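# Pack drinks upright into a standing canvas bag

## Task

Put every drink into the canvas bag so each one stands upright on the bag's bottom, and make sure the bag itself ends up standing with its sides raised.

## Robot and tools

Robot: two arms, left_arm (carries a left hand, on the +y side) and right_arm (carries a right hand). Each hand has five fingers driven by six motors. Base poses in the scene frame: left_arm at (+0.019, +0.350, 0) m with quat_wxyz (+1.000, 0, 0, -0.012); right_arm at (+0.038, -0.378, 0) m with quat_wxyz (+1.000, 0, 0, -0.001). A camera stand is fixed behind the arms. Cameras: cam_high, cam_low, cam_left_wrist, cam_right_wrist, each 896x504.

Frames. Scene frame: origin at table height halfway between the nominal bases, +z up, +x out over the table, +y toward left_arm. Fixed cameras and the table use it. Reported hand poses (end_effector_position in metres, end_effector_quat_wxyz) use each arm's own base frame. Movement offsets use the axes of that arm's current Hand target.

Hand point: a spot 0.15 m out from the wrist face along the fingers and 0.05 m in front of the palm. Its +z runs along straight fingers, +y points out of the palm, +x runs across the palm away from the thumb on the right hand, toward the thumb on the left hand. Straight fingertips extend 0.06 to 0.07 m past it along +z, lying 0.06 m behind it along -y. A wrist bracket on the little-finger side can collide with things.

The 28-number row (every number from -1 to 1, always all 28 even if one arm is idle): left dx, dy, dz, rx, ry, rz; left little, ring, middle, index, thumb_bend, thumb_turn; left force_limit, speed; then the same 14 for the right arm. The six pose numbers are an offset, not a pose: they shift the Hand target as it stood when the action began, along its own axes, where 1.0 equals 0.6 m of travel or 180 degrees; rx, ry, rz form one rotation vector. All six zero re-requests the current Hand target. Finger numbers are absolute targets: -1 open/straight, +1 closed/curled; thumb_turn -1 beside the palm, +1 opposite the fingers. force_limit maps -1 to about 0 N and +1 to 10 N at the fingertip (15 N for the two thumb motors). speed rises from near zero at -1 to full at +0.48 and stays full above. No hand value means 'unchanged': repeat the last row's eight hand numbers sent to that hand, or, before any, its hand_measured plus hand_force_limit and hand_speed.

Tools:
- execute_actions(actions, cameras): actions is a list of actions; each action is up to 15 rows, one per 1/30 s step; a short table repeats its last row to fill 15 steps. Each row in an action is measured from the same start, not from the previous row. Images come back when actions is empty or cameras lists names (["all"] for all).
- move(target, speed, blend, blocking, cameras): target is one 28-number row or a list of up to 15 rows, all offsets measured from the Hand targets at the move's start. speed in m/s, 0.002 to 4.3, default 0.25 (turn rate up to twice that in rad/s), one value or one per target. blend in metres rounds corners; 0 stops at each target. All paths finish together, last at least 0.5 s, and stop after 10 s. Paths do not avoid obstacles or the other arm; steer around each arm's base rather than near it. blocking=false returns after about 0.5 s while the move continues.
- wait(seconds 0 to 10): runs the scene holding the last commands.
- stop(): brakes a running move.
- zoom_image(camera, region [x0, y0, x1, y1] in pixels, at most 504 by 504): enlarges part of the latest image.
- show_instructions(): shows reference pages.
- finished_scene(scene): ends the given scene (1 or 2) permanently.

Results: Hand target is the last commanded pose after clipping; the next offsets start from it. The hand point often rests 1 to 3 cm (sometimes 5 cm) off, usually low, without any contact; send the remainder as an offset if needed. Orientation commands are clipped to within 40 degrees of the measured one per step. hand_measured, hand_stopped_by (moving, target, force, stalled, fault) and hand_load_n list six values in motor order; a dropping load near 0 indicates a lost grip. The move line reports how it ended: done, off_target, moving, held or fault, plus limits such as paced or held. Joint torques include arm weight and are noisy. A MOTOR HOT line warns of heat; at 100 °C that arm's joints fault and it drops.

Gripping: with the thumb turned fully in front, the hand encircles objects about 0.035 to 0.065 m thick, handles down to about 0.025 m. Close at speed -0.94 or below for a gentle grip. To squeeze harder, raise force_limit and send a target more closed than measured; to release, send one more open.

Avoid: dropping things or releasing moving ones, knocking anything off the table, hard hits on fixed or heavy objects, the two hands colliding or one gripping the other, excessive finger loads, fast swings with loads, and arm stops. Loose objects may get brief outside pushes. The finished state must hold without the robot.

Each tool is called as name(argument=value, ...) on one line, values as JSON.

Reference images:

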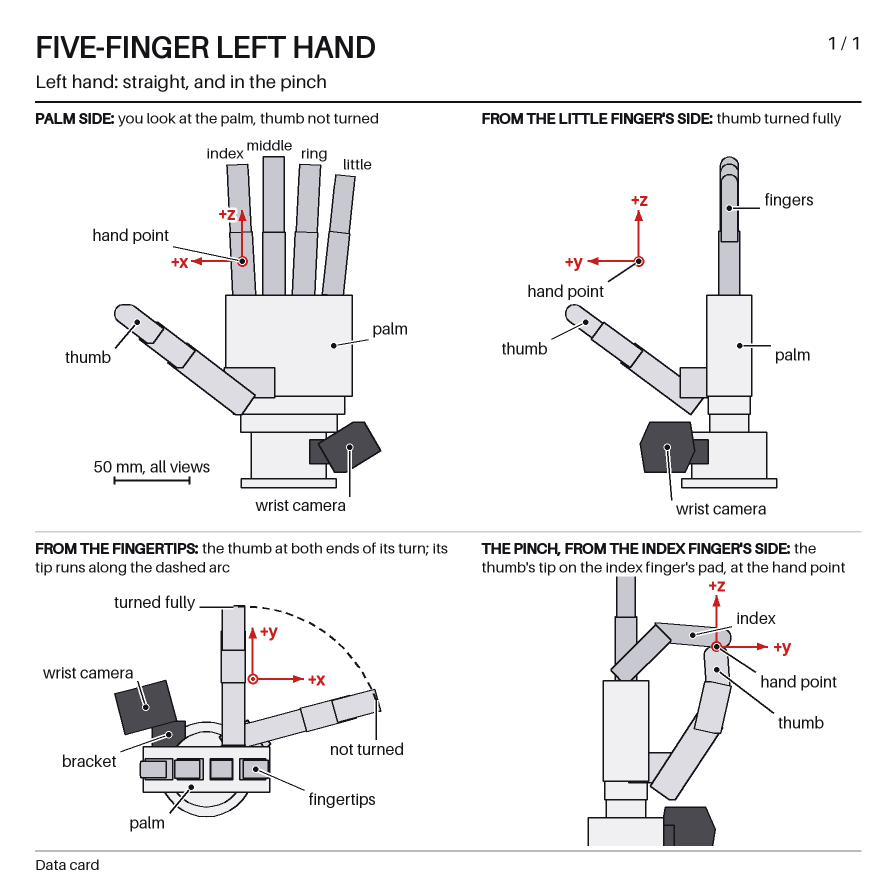

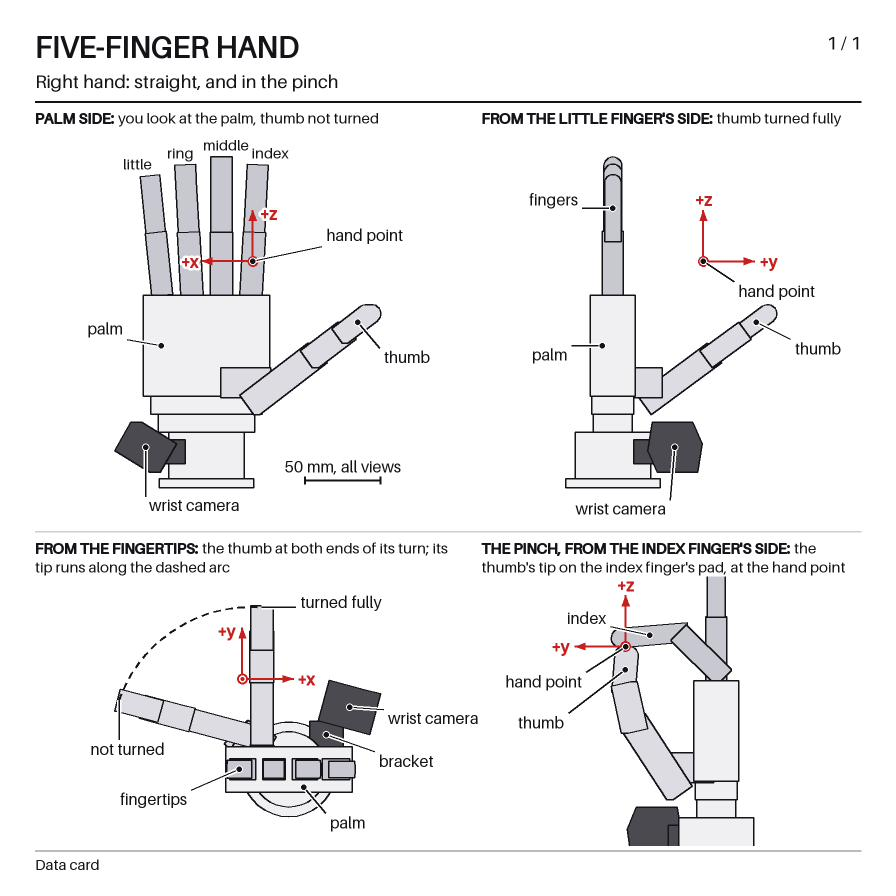

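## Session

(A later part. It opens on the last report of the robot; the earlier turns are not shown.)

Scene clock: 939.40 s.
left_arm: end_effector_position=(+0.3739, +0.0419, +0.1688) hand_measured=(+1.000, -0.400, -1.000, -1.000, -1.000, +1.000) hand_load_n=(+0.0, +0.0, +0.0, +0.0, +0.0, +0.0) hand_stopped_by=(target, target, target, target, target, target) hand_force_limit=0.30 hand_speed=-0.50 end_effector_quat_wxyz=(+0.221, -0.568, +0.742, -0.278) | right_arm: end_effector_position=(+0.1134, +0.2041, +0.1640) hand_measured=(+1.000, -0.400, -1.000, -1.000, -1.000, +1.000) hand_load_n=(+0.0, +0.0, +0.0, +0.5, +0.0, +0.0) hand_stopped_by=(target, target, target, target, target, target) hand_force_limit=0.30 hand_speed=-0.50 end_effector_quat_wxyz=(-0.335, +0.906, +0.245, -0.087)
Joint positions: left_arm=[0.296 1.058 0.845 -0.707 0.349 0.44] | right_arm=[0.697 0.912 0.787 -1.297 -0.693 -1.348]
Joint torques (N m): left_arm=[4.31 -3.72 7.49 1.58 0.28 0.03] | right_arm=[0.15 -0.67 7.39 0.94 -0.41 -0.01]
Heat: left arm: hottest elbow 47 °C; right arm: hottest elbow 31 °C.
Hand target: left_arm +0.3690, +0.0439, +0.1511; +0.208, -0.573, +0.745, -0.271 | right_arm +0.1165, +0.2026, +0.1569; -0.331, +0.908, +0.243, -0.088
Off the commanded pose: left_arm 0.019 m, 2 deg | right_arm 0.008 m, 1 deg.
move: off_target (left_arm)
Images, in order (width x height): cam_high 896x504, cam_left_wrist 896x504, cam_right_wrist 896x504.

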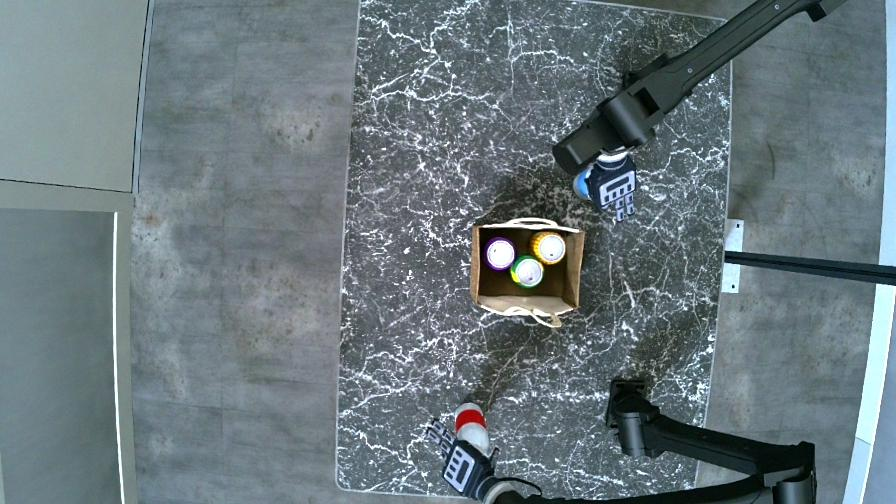

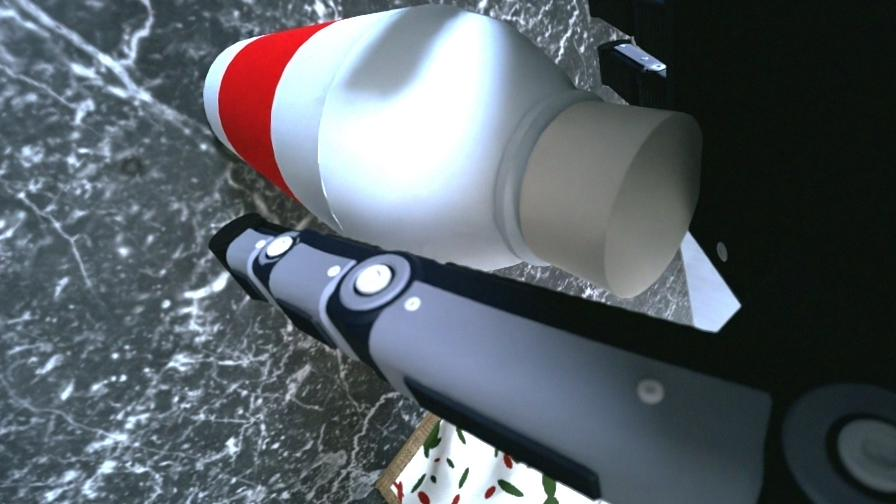

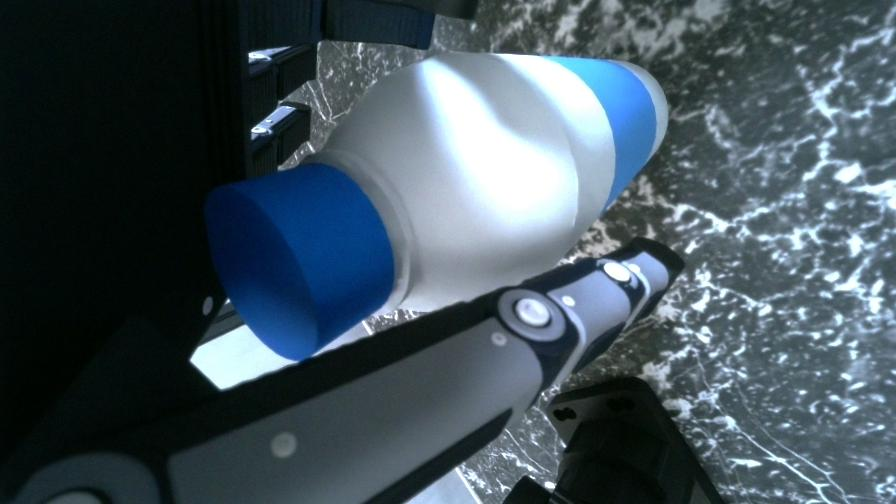

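move(target=[0.0032,-0.0698,-0.0588,0.0278,0,0,1,-0.4,-1,-1,-1,1,0.3,-0.5,0.0,-0.0553,-0.0470,0.0278,0,0,1,-0.4,-1,-1,-1,1,0.3,-0.5], speed=0.06, cameras=["cam_left_wrist","cam_right_wrist","cam_high"])

zoom_image(camera="cam_high", region=[400, 390, 540, 504])

zoom_image(camera="cam_high", region=[560, 120, 720, 250])

Scene clock: 964.47 s.
left_arm: end_effector_position=(+0.3666, +0.0343, +0.1787) hand_measured=(+1.000, -0.400, -1.000, -1.000, -1.000, +1.000) hand_load_n=(+0.0, +0.0, +0.0, +0.0, +0.0, +0.0) hand_stopped_by=(target, target, target, target, target, target) hand_force_limit=0.30 hand_speed=-0.50 end_effector_quat_wxyz=(+0.214, -0.564, +0.741, -0.295) | right_arm: end_effector_position=(+0.1001, +0.2015, +0.1793) hand_measured=(+1.000, -0.400, -1.000, -1.000, -1.000, +1.000) hand_load_n=(+0.0, +0.0, +0.0, +0.0, +0.5, +0.0) hand_stopped_by=(target, target, target, target, target, target) hand_force_limit=0.30 hand_speed=-0.50 end_effector_quat_wxyz=(-0.360, +0.896, +0.231, -0.121)
Joint positions: left_arm=[0.302 1.028 0.845 -0.734 0.389 0.437] | right_arm=[0.662 0.912 0.808 -1.383 -0.775 -1.378]
Joint torques (N m): left_arm=[4.6 -5.71 12.48 0.53 0.38 -0.18] | right_arm=[0.03 -1.9 12.55 -0.13 -0.74 -0.01]
Motor temperatures (°C): left_arm=[24 27 44 24 22 23] | right_arm=[24 24 30 23 23 20]
Heat: left arm: hottest elbow 44 °C; right arm: hottest elbow 30 °C.
Hand target: left_arm +0.3777, +0.0397, +0.2051; +0.233, -0.563, +0.733, -0.303 | right_arm +0.1128, +0.2089, +0.1998; -0.370, +0.892, +0.239, -0.099
Off the commanded pose: left_arm 0.029 m, 3 deg | right_arm 0.025 m, 3 deg.
move: off_target (left_arm, right_arm)
Images, in order (width x height): cam_high 896x504, cam_left_wrist 896x504, cam_right_wrist 896x504.

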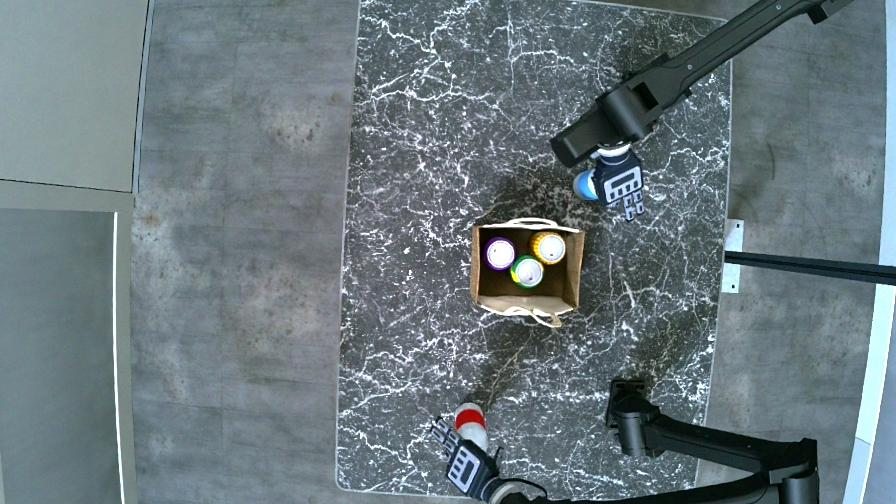

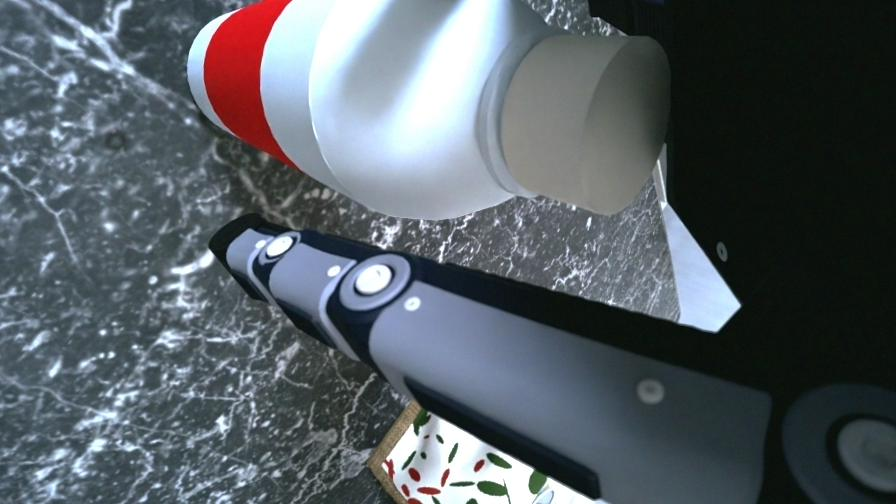

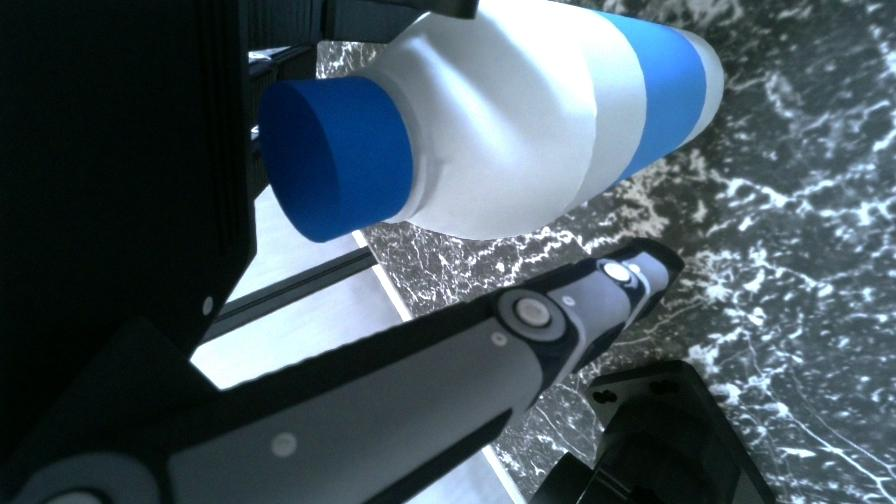

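Scaled by 3.600.

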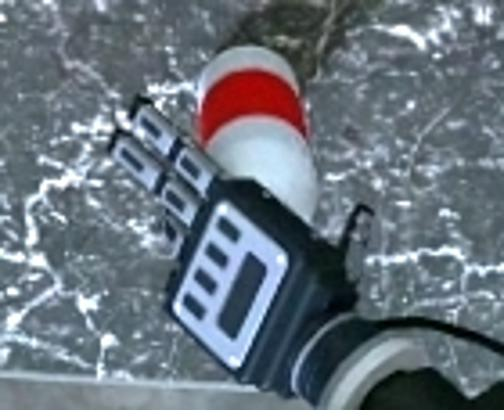

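Scaled by 3.150.

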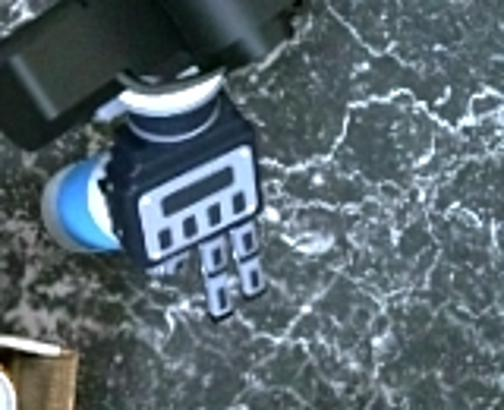

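move(target=[[-0.003,-0.0504,-0.0557,0,0,0,1,-0.4,-1,-1,-1,1,0.3,-0.5,0.0017,-0.0523,-0.0537,0,0,0,1,-0.4,-1,-1,-1,1,0.3,-0.5],[-0.003,0.0262,0.0209,0,0,0,1,-0.4,-1,-1,-1,1,0.3,-0.5,0.0017,0.0183,0.017,0,0,0,1,-0.4,-1,-1,-1,1,0.3,-0.5]], speed=0.08, cameras=["cam_left_wrist","cam_right_wrist","cam_high"])

zoom_image(camera="cam_high", region=[400, 390, 540, 504])

zoom_image(camera="cam_high", region=[560, 120, 720, 250])

Scene clock: 972.57 s.
left_arm: end_effector_position=(+0.3764, +0.0400, +0.1967) hand_measured=(+1.000, -0.400, -1.000, -1.000, -1.000, +1.000) hand_load_n=(+0.5, +0.0, +0.0, +0.0, +0.0, +0.0) hand_stopped_by=(target, target, target, target, target, target) hand_force_limit=0.30 hand_speed=-0.50 end_effector_quat_wxyz=(+0.240, -0.556, +0.735, -0.305) | right_arm: end_effector_position=(+0.1110, +0.2088, +0.1891) hand_measured=(+1.000, -0.400, -1.000, -1.000, -1.000, +1.000) hand_load_n=(+0.0, +0.0, -0.5, -0.5, +0.0, +0.0) hand_stopped_by=(target, target, target, target, target, target) hand_force_limit=0.30 hand_speed=-0.50 end_effector_quat_wxyz=(-0.369, +0.892, +0.240, -0.100)
Joint positions: left_arm=[0.311 1.012 0.866 -0.711 0.394 0.437] | right_arm=[0.657 0.912 0.835 -1.366 -0.776 -1.386]
Joint torques (N m): left_arm=[4.54 -3.25 7.82 1.98 0.39 -0.08] | right_arm=[0.09 -1.26 7.64 0.84 -0.74 0]
Heat: left arm: hottest elbow 45 °C; right arm: hottest elbow 31 °C.
Hand target: left_arm +0.3759, +0.0419, +0.1850; +0.233, -0.563, +0.733, -0.303 | right_arm +0.1139, +0.2089, +0.1849; -0.370, +0.892, +0.238, -0.099
Off the commanded pose: left_arm 0.012 m, 1 deg | right_arm 0.005 m, 0 deg.
move: off_target (left_arm)
Images, in order (width x height): cam_high 896x504, cam_left_wrist 896x504, cam_right_wrist 896x504.

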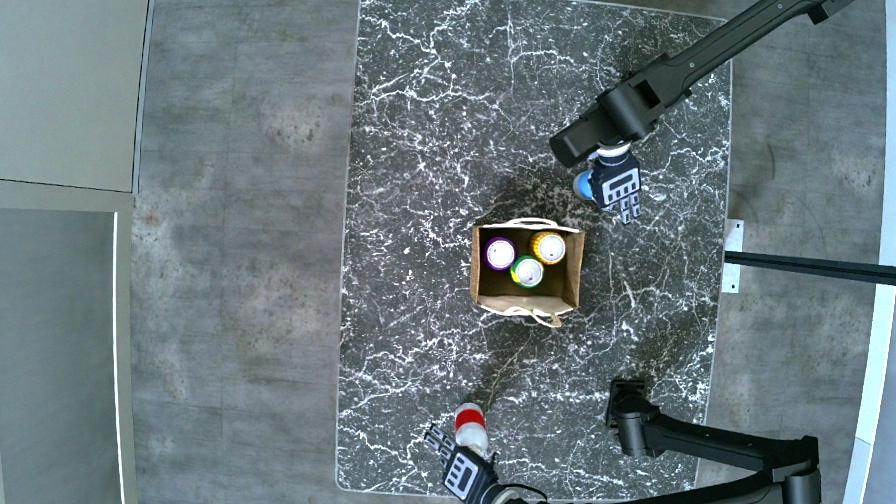

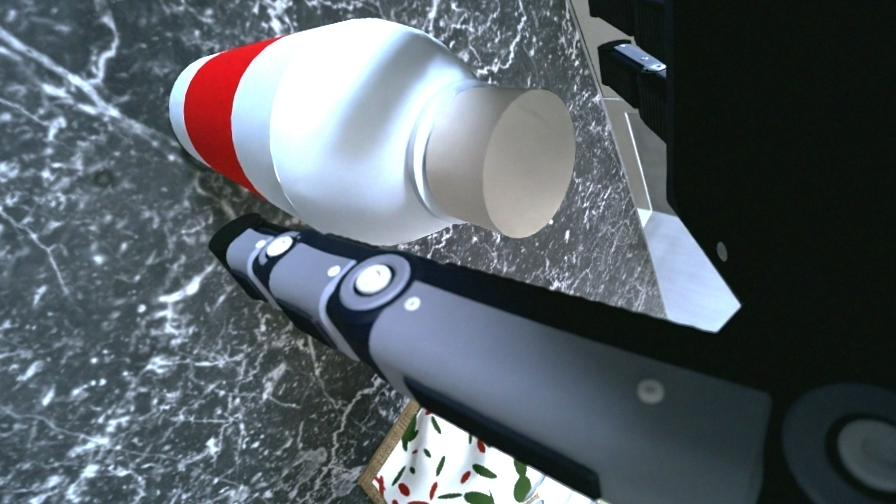

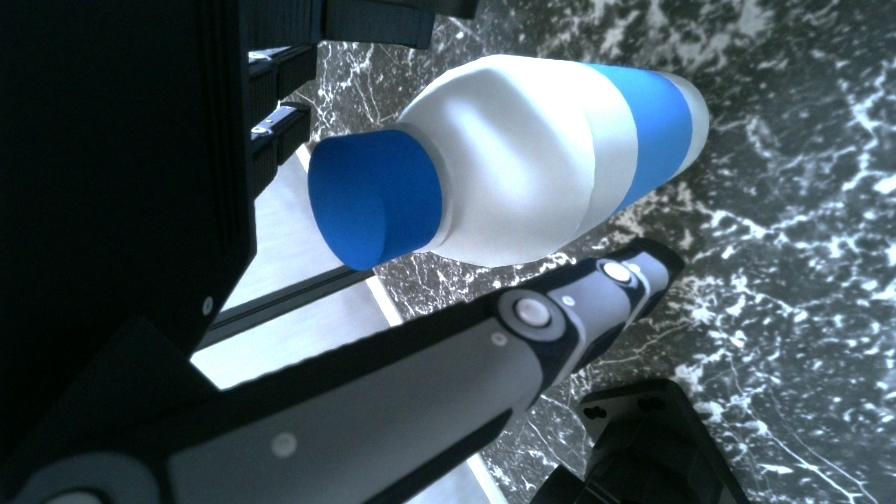

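Scaled by 3.600.

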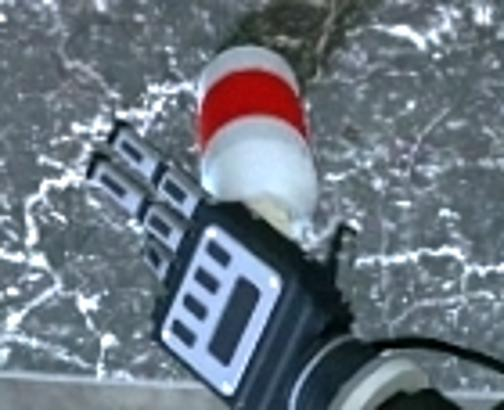

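Scaled by 3.150.

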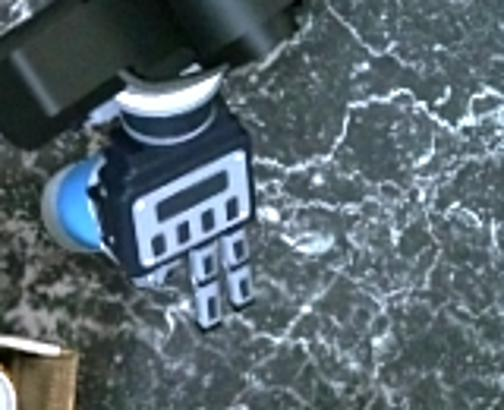

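move(target=[0,0.0377,0.0377,0,0,0,1,-0.4,-1,-1,-1,1,0.3,-0.5,0,0.0295,0.0295,0,0,0,1,-0.4,-1,-1,-1,1,0.3,-0.5], speed=0.05, cameras=["cam_left_wrist","cam_right_wrist","cam_high"])

Scene clock: 976.57 s.
left_arm: end_effector_position=(+0.3799, +0.0406, +0.1698) hand_measured=(+1.000, -0.400, -1.000, -1.000, -1.000, +1.000) hand_load_n=(+0.0, +0.0, +0.0, +0.0, +0.0, +0.0) hand_stopped_by=(target, target, target, target, target, target) hand_force_limit=0.30 hand_speed=-0.50 end_effector_quat_wxyz=(+0.246, -0.553, +0.734, -0.308) | right_arm: end_effector_position=(+0.1113, +0.2104, +0.1682) hand_measured=(+1.000, -0.400, -1.000, -1.000, -1.000, +1.000) hand_load_n=(+0.0, +0.0, +0.0, +0.0, +0.0, +0.0) hand_stopped_by=(target, target, target, target, target, target) hand_force_limit=0.30 hand_speed=-0.50 end_effector_quat_wxyz=(-0.374, +0.890, +0.242, -0.095)
Joint positions: left_arm=[0.311 1.029 0.8 -0.614 0.396 0.437] | right_arm=[0.657 0.912 0.779 -1.296 -0.782 -1.386]
Joint torques (N m): left_arm=[4.78 -2.84 7.31 1.77 0.31 -0.1] | right_arm=[0.03 -0.38 7.27 0.84 -0.51 0]
Heat: left arm: hottest elbow 44 °C; right arm: hottest elbow 31 °C.
Hand target: left_arm +0.3759, +0.0419, +0.1531; +0.233, -0.563, +0.733, -0.303 | right_arm +0.1139, +0.2089, +0.1599; -0.370, +0.892, +0.239, -0.099
Off the commanded pose: left_arm 0.017 m, 2 deg | right_arm 0.009 m, 1 deg.
move: off_target (left_arm)
Images, in order (width x height): cam_high 896x504, cam_left_wrist 896x504, cam_right_wrist 896x504.

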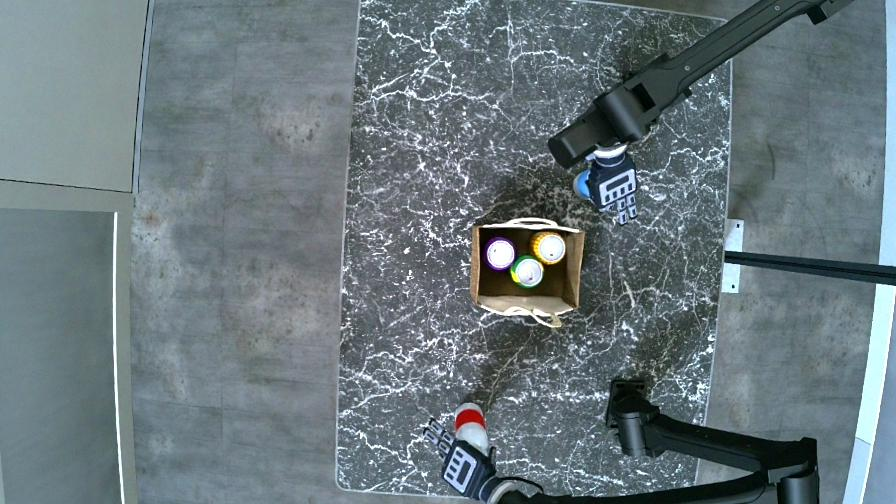

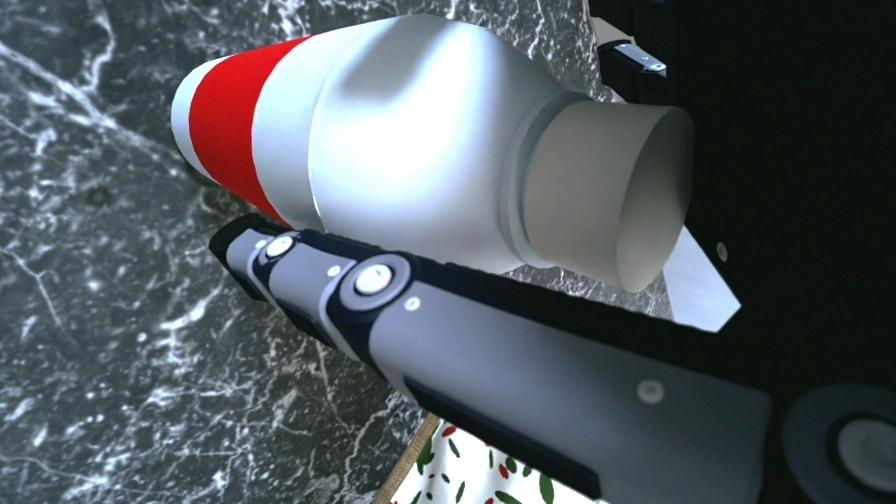

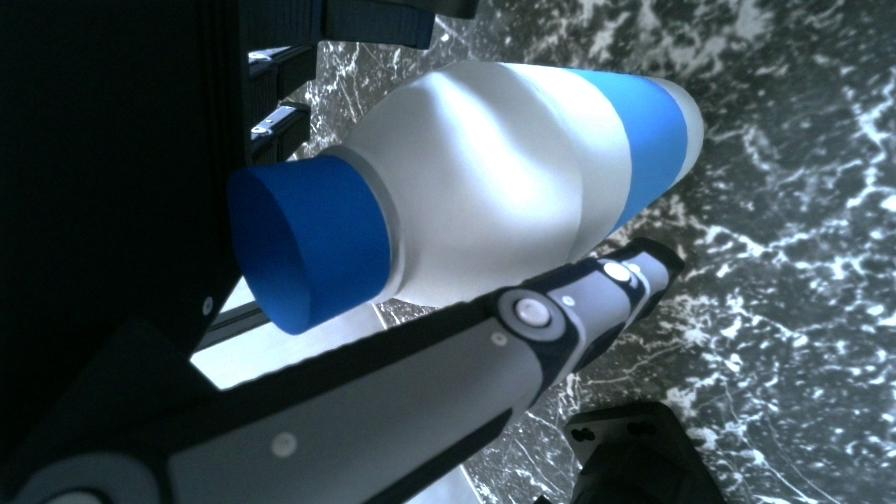

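move(target=[0,-0.007,-0.007,0,0,0,1,-0.4,0.1,0.1,0.4,1,0.6,-0.85,0,-0.0035,-0.0035,0,0,0,1,-0.4,0.1,0.1,0.4,1,0.6,-0.85], speed=0.03, cameras=["cam_left_wrist","cam_right_wrist"])

Scene clock: 982.50 s.
left_arm: end_effector_position=(+0.3793, +0.0406, +0.1694) hand_measured=(+1.000, -0.400, -0.224, -0.196, -0.804, +1.000) hand_load_n=(+0.0, +0.0, +6.0, +7.5, +15.0, +0.0) hand_stopped_by=(target, target, force, force, force, target) hand_force_limit=0.60 hand_speed=-0.85 end_effector_quat_wxyz=(+0.245, -0.554, +0.734, -0.308) | right_arm: end_effector_position=(+0.1117, +0.2100, +0.1680) hand_measured=(+1.000, -0.400, -0.252, -0.212, -0.788, +1.000) hand_load_n=(+0.0, +0.0, +4.0, +11.0, +17.0, +0.0) hand_stopped_by=(target, target, force, force, force, target) hand_force_limit=0.60 hand_speed=-0.85 end_effector_quat_wxyz=(-0.373, +0.891, +0.242, -0.095)
Joint positions: left_arm=[0.312 1.029 0.8 -0.616 0.396 0.437] | right_arm=[0.657 0.912 0.779 -1.296 -0.78 -1.386]
Joint torques (N m): left_arm=[4.37 -3.72 8.28 1.25 0.32 -0.11] | right_arm=[0.15 -0.44 7.83 0.53 -0.58 0]
Heat: left arm: hottest elbow 44 °C; right arm: hottest elbow 31 °C.
Hand target: left_arm +0.3760, +0.0420, +0.1590; +0.233, -0.563, +0.733, -0.303 | right_arm +0.1139, +0.2089, +0.1629; -0.370, +0.892, +0.238, -0.099
Off the commanded pose: left_arm 0.011 m, 2 deg | right_arm 0.006 m, 1 deg.
move: off_target (left_arm)
Images, in order (width x height): cam_left_wrist 896x504, cam_right_wrist 896x504.

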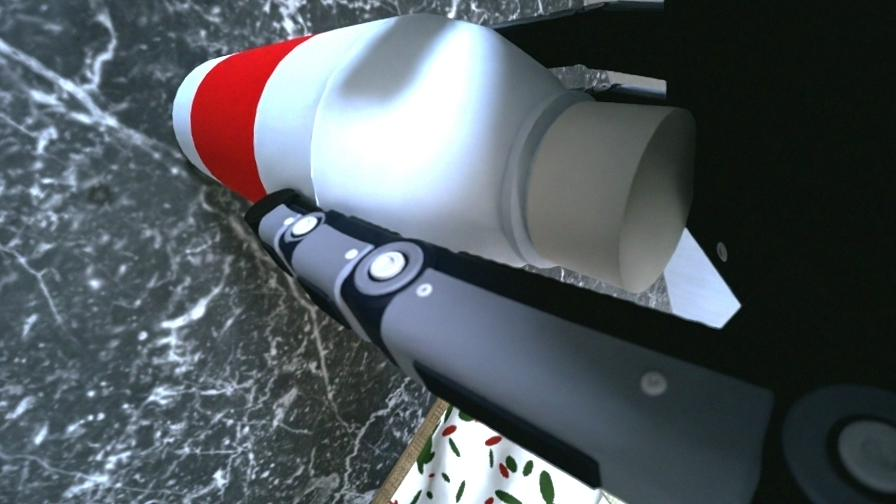

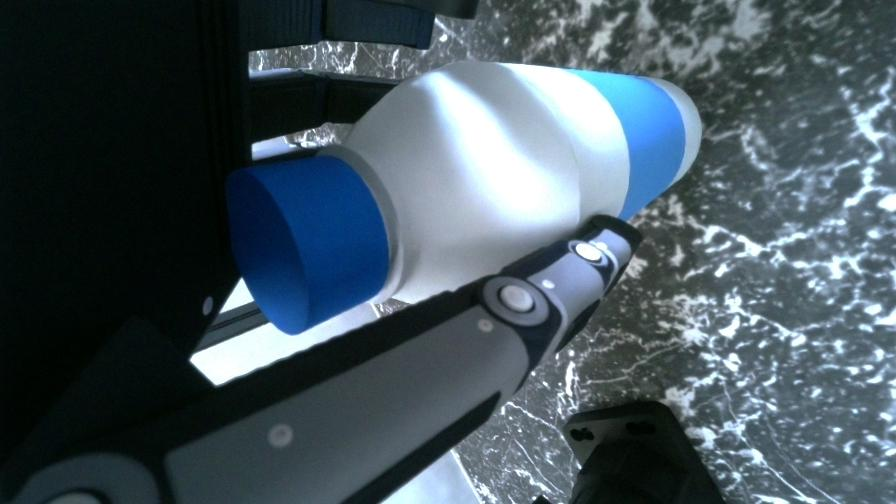

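move(target=[-0.0094,-0.1145,-0.0742,0,0,0,1,-0.4,0.1,0.1,0.4,1,0.6,-0.85,0.0263,-0.084,-0.081,0,0,0,1,-0.4,0.1,0.1,0.4,1,0.6,-0.85], speed=0.06, cameras=["cam_left_wrist","cam_right_wrist","cam_high"])

Scene clock: 988.07 s.
left_arm: end_effector_position=(+0.3632, +0.0369, +0.1884) hand_measured=(+1.000, -0.400, -0.224, -0.198, -0.804, +1.000) hand_load_n=(+0.0, +0.0, +6.0, +7.5, +15.0, +0.0) hand_stopped_by=(target, target, force, force, force, target) hand_force_limit=0.60 hand_speed=-0.85 end_effector_quat_wxyz=(+0.191, -0.578, +0.741, -0.284) | right_arm: end_effector_position=(+0.1100, +0.2054, +0.2012) hand_measured=(+1.000, -0.400, -0.252, -0.212, -0.788, +1.000) hand_load_n=(+0.0, +0.0, +5.0, +10.5, +17.0, -0.5) hand_stopped_by=(target, target, force, force, force, target) hand_force_limit=0.60 hand_speed=-0.85 end_effector_quat_wxyz=(-0.354, +0.897, +0.232, -0.127)
Joint positions: left_arm=[0.312 1.052 0.901 -0.822 0.388 0.437] | right_arm=[0.655 0.953 0.889 -1.451 -0.77 -1.4]
Joint torques (N m): left_arm=[3.6 -5.3 16.08 1.17 0.39 -0.22] | right_arm=[0.09 -2.14 14.89 -0.29 -0.97 0.09]
Heat: left arm: hottest elbow 44 °C; right arm: hottest elbow 32 °C.
Hand target: left_arm +0.3938, +0.0430, +0.2390; +0.233, -0.563, +0.733, -0.303 | right_arm +0.1271, +0.2178, +0.2329; -0.370, +0.892, +0.239, -0.099
Off the commanded pose: left_arm 0.060 m, 6 deg | right_arm 0.038 m, 4 deg.
move: off_target (left_arm, right_arm)
Images, in order (width x height): cam_high 896x504, cam_left_wrist 896x504, cam_right_wrist 896x504.

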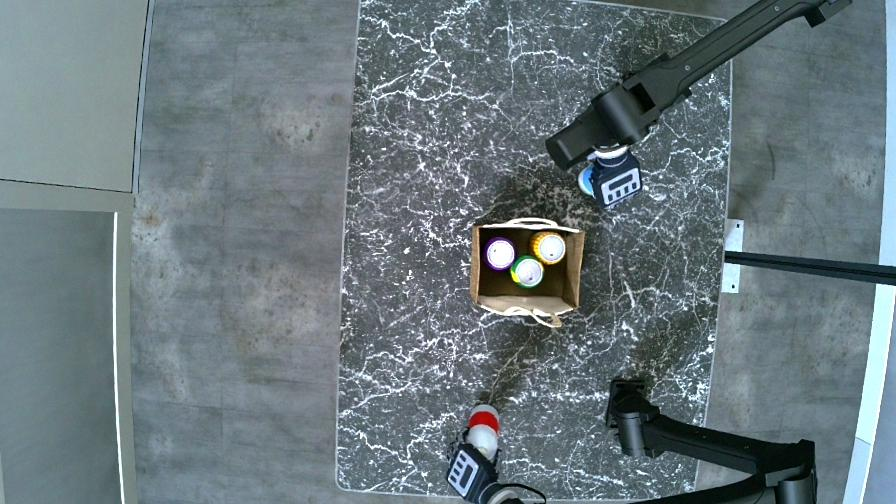

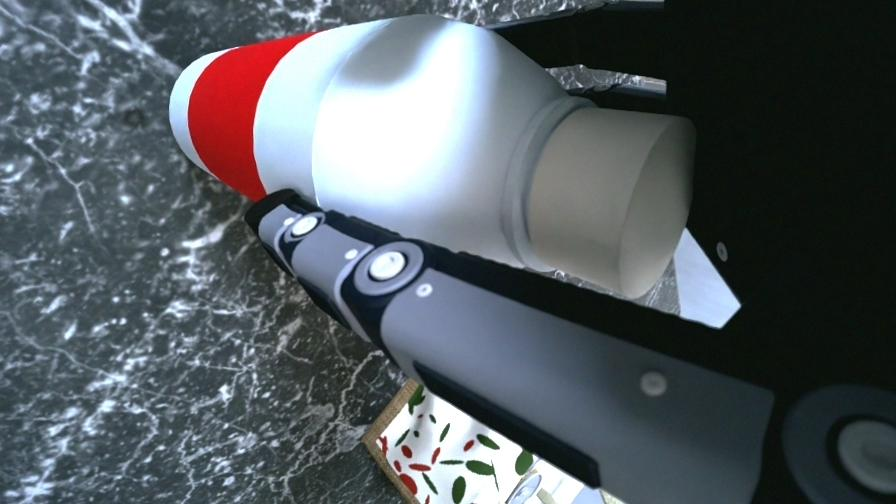

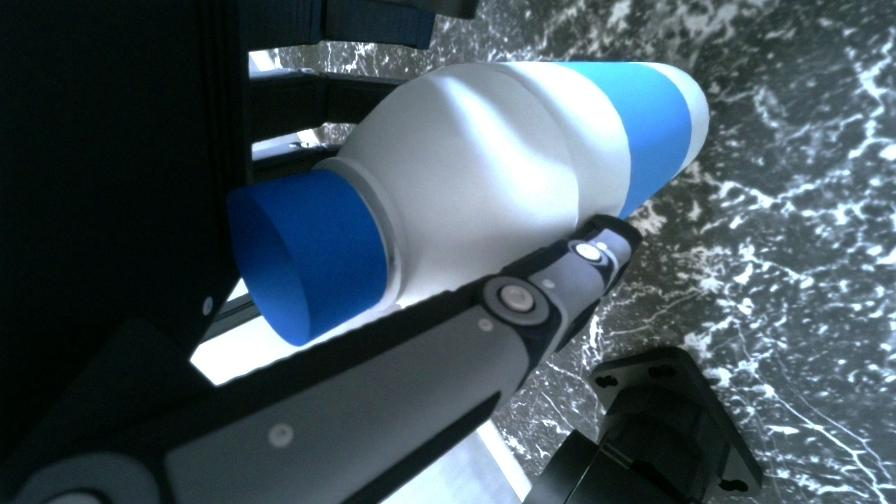

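move(target=[[0,-0.1886,-0.1886,0,0,0,1,-0.4,0.1,0.1,0.4,1,0.6,-0.85,0.0174,-0.0935,-0.0882,0,0,0,1,-0.4,0.1,0.1,0.4,1,0.6,-0.85],[0,-0.1886,-0.1886,0,0,0,1,-0.4,0.1,0.1,0.4,1,0.6,-0.85,0.4103,-0.1104,-0.3307,0,0.1964,0.1964,1,-0.4,0.1,0.1,0.4,1,0.6,-0.85]], speed=[0.08,0.13], blend=0.02, cameras=["cam_left_wrist","cam_right_wrist","cam_high","cam_low"])

Scene clock: 1009.30 s.
left_arm: end_effector_position=(+0.3789, +0.0420, +0.3477) hand_measured=(+1.000, -0.400, -0.224, -0.198, -0.804, +1.000) hand_load_n=(+0.0, +0.0, +6.0, +7.5, +15.0, +0.0) hand_stopped_by=(target, target, force, force, force, target) hand_force_limit=0.60 hand_speed=-0.85 end_effector_quat_wxyz=(+0.190, -0.578, +0.741, -0.284) | right_arm: end_effector_position=(+0.3716, +0.2531, +0.3763) hand_measured=(+1.000, -0.400, -0.252, -0.212, -0.788, +1.000) hand_load_n=(+0.0, +0.0, +5.5, +10.5, +16.5, -0.5) hand_stopped_by=(target, target, force, force, force, target) hand_force_limit=0.60 hand_speed=-0.85 end_effector_quat_wxyz=(-0.348, +0.922, -0.167, +0.027)
Joint positions: left_arm=[0.312 1.119 1.368 -1.224 0.388 0.437] | right_arm=[0.4 1.385 1.678 -1.379 -0.544 -0.674]
Joint torques (N m): left_arm=[3.08 -6.18 16.14 0.96 0.39 -0.28] | right_arm=[0.26 -10.75 15.88 1.73 -0.65 0.24]
Motor temperatures (°C): left_arm=[24 27 49 24 22 23] | right_arm=[24 23 33 23 23 20]
Heat: left arm: hottest elbow 49 °C; right arm: hottest elbow 33 °C.
Hand target: left_arm +0.3939, +0.0430, +0.3992; +0.233, -0.563, +0.733, -0.303 | right_arm +0.3871, +0.2594, +0.4200; -0.377, +0.910, -0.161, +0.066
Off the commanded pose: left_arm 0.053 m, 6 deg | right_arm 0.047 m, 6 deg.
move: off_target (left_arm, right_arm)

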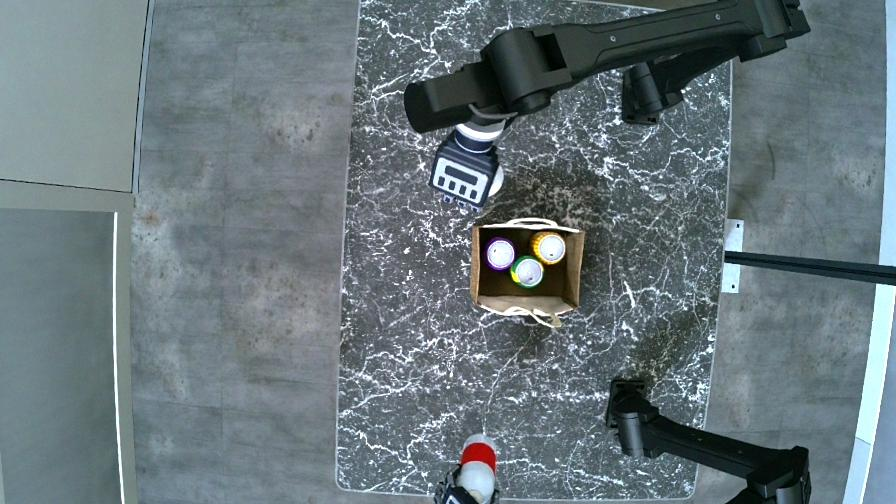

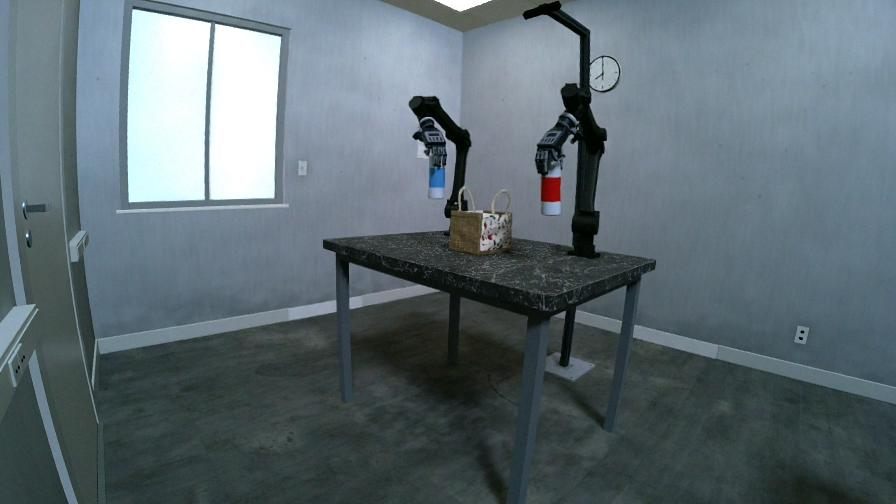

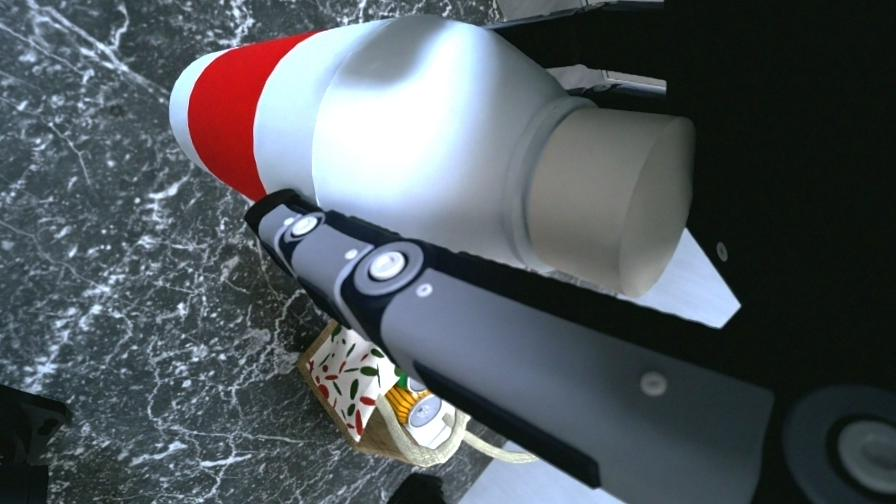

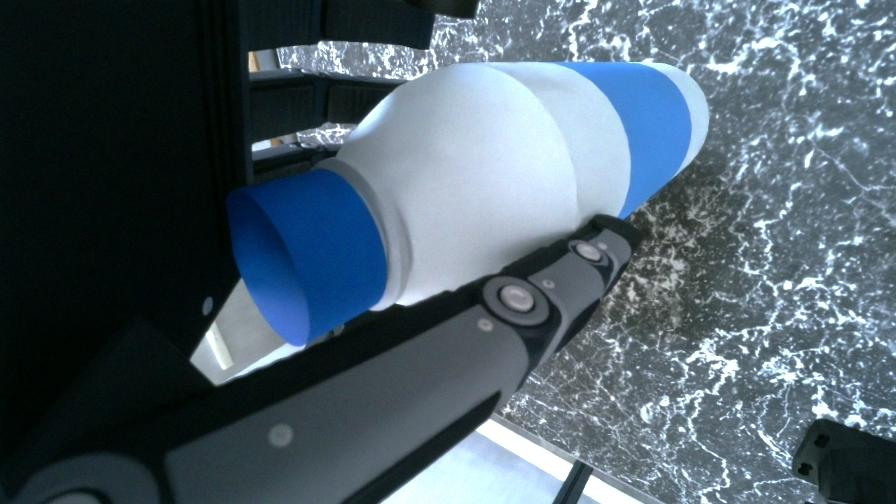

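move(target=[[0,0,0,0,0,0,1,-0.4,0.1,0.1,0.4,1,0.6,-0.85,-0.0786,-0.176,0.1288,0,0.0393,0.0393,1,-0.4,0.1,0.1,0.4,1,0.6,-0.85],[0,0,0,0,0,0,1,-0.4,0.1,0.1,0.4,1,0.6,-0.85,-0.1871,-0.2559,0.2087,0,0.0393,0.0393,1,-0.4,0.1,0.1,0.4,1,0.6,-0.85]], speed=0.12, blend=0.02, cameras=["cam_right_wrist","cam_high","cam_low"])

zoom_image(camera="cam_high", region=[420, 160, 620, 350])

Scene clock: 1018.53 s.
left_arm: end_effector_position=(+0.3789, +0.0420, +0.3477) hand_measured=(+1.000, -0.400, -0.224, -0.198, -0.804, +1.000) hand_load_n=(+0.5, +0.0, +6.0, +7.5, +15.0, +0.0) hand_stopped_by=(target, target, force, force, force, target) hand_force_limit=0.60 hand_speed=-0.85 end_effector_quat_wxyz=(+0.190, -0.578, +0.741, -0.284) | right_arm: end_effector_position=(+0.3410, +0.4698, +0.3866) hand_measured=(+1.000, -0.400, -0.252, -0.212, -0.788, +1.000) hand_load_n=(+0.0, +0.0, +5.0, +11.0, +17.0, +0.0) hand_stopped_by=(target, target, force, force, force, target) hand_force_limit=0.60 hand_speed=-0.85 end_effector_quat_wxyz=(-0.319, +0.913, -0.243, +0.077)
Joint positions: left_arm=[0.312 1.119 1.368 -1.224 0.388 0.437] | right_arm=[0.863 1.621 1.966 -1.259 -0.129 -0.143]
Joint torques (N m): left_arm=[3.49 -6.36 16.13 1.16 0.36 -0.22] | right_arm=[0.91 -15.5 16.34 2.13 -0.21 0.19]
Heat: left arm: hottest elbow 52 °C; right arm: hottest elbow 35 °C.
Hand target: left_arm +0.3939, +0.0430, +0.3992; +0.233, -0.563, +0.733, -0.303 | right_arm +0.3493, +0.4830, +0.4402; -0.370, +0.892, -0.240, +0.099
Off the commanded pose: left_arm 0.054 m, 6 deg | right_arm 0.056 m, 7 deg.
move: off_target (left_arm, right_arm)
Images, in order (width x height): cam_high 896x504, cam_low 896x504, cam_right_wrist 896x504.

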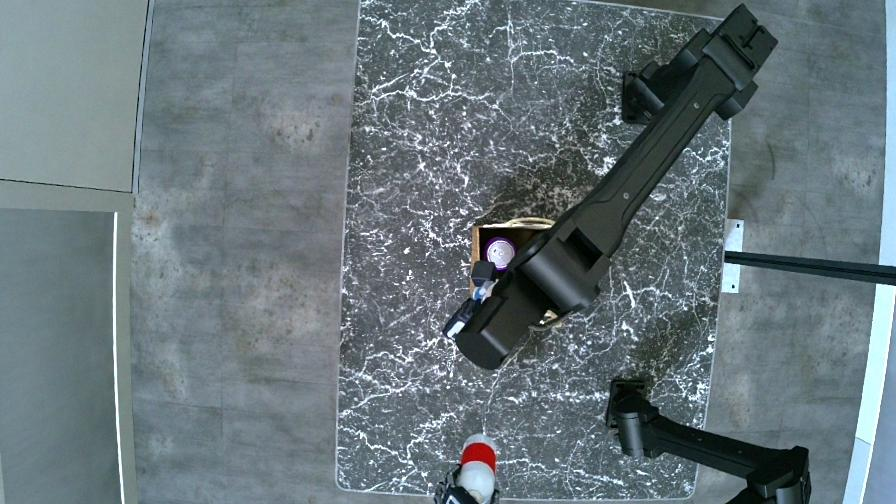

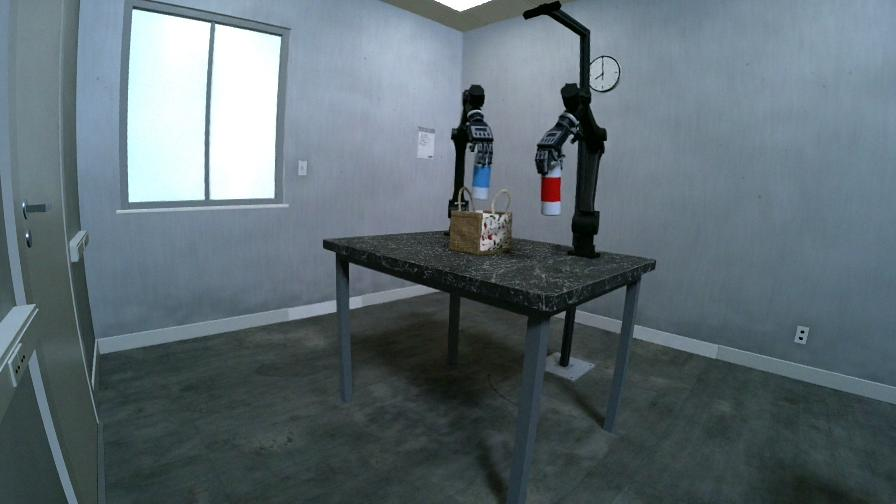

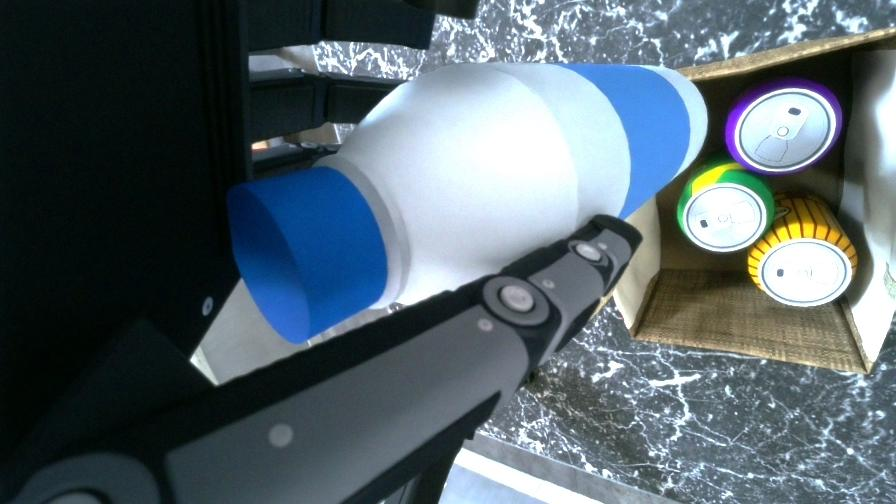

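Scaled by 2.520.

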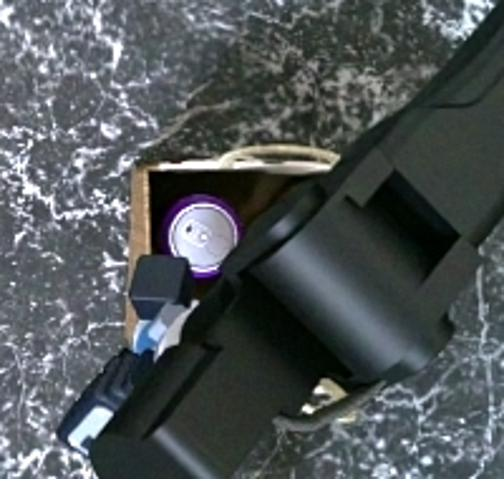

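zoom_image(camera="cam_high", region=[435, 240, 525, 350])

zoom_image(camera="cam_low", region=[430, 80, 570, 270])

zoom_image(camera="cam_right_wrist", region=[560, 20, 896, 400])

Scaled by 4.582.

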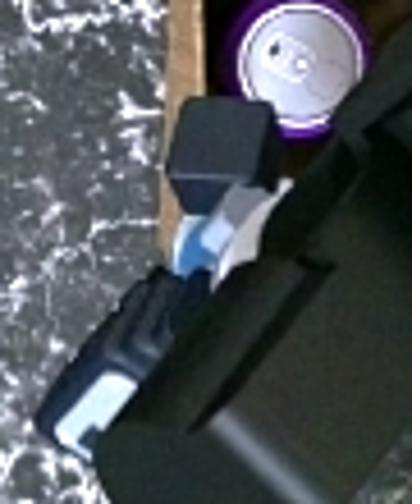

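Scaled by 2.653.

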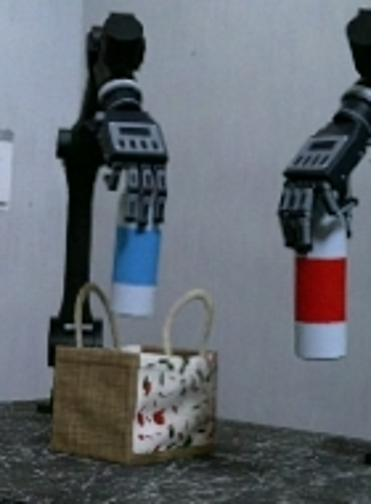

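Scaled by 1.326.

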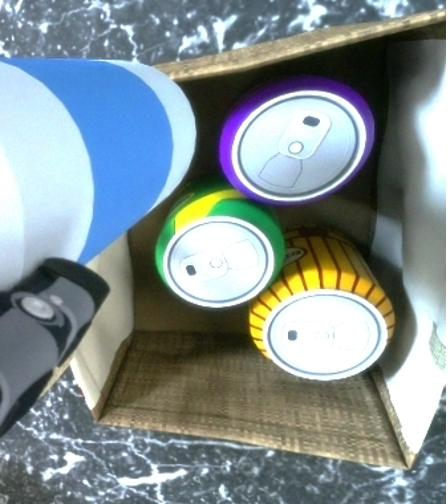

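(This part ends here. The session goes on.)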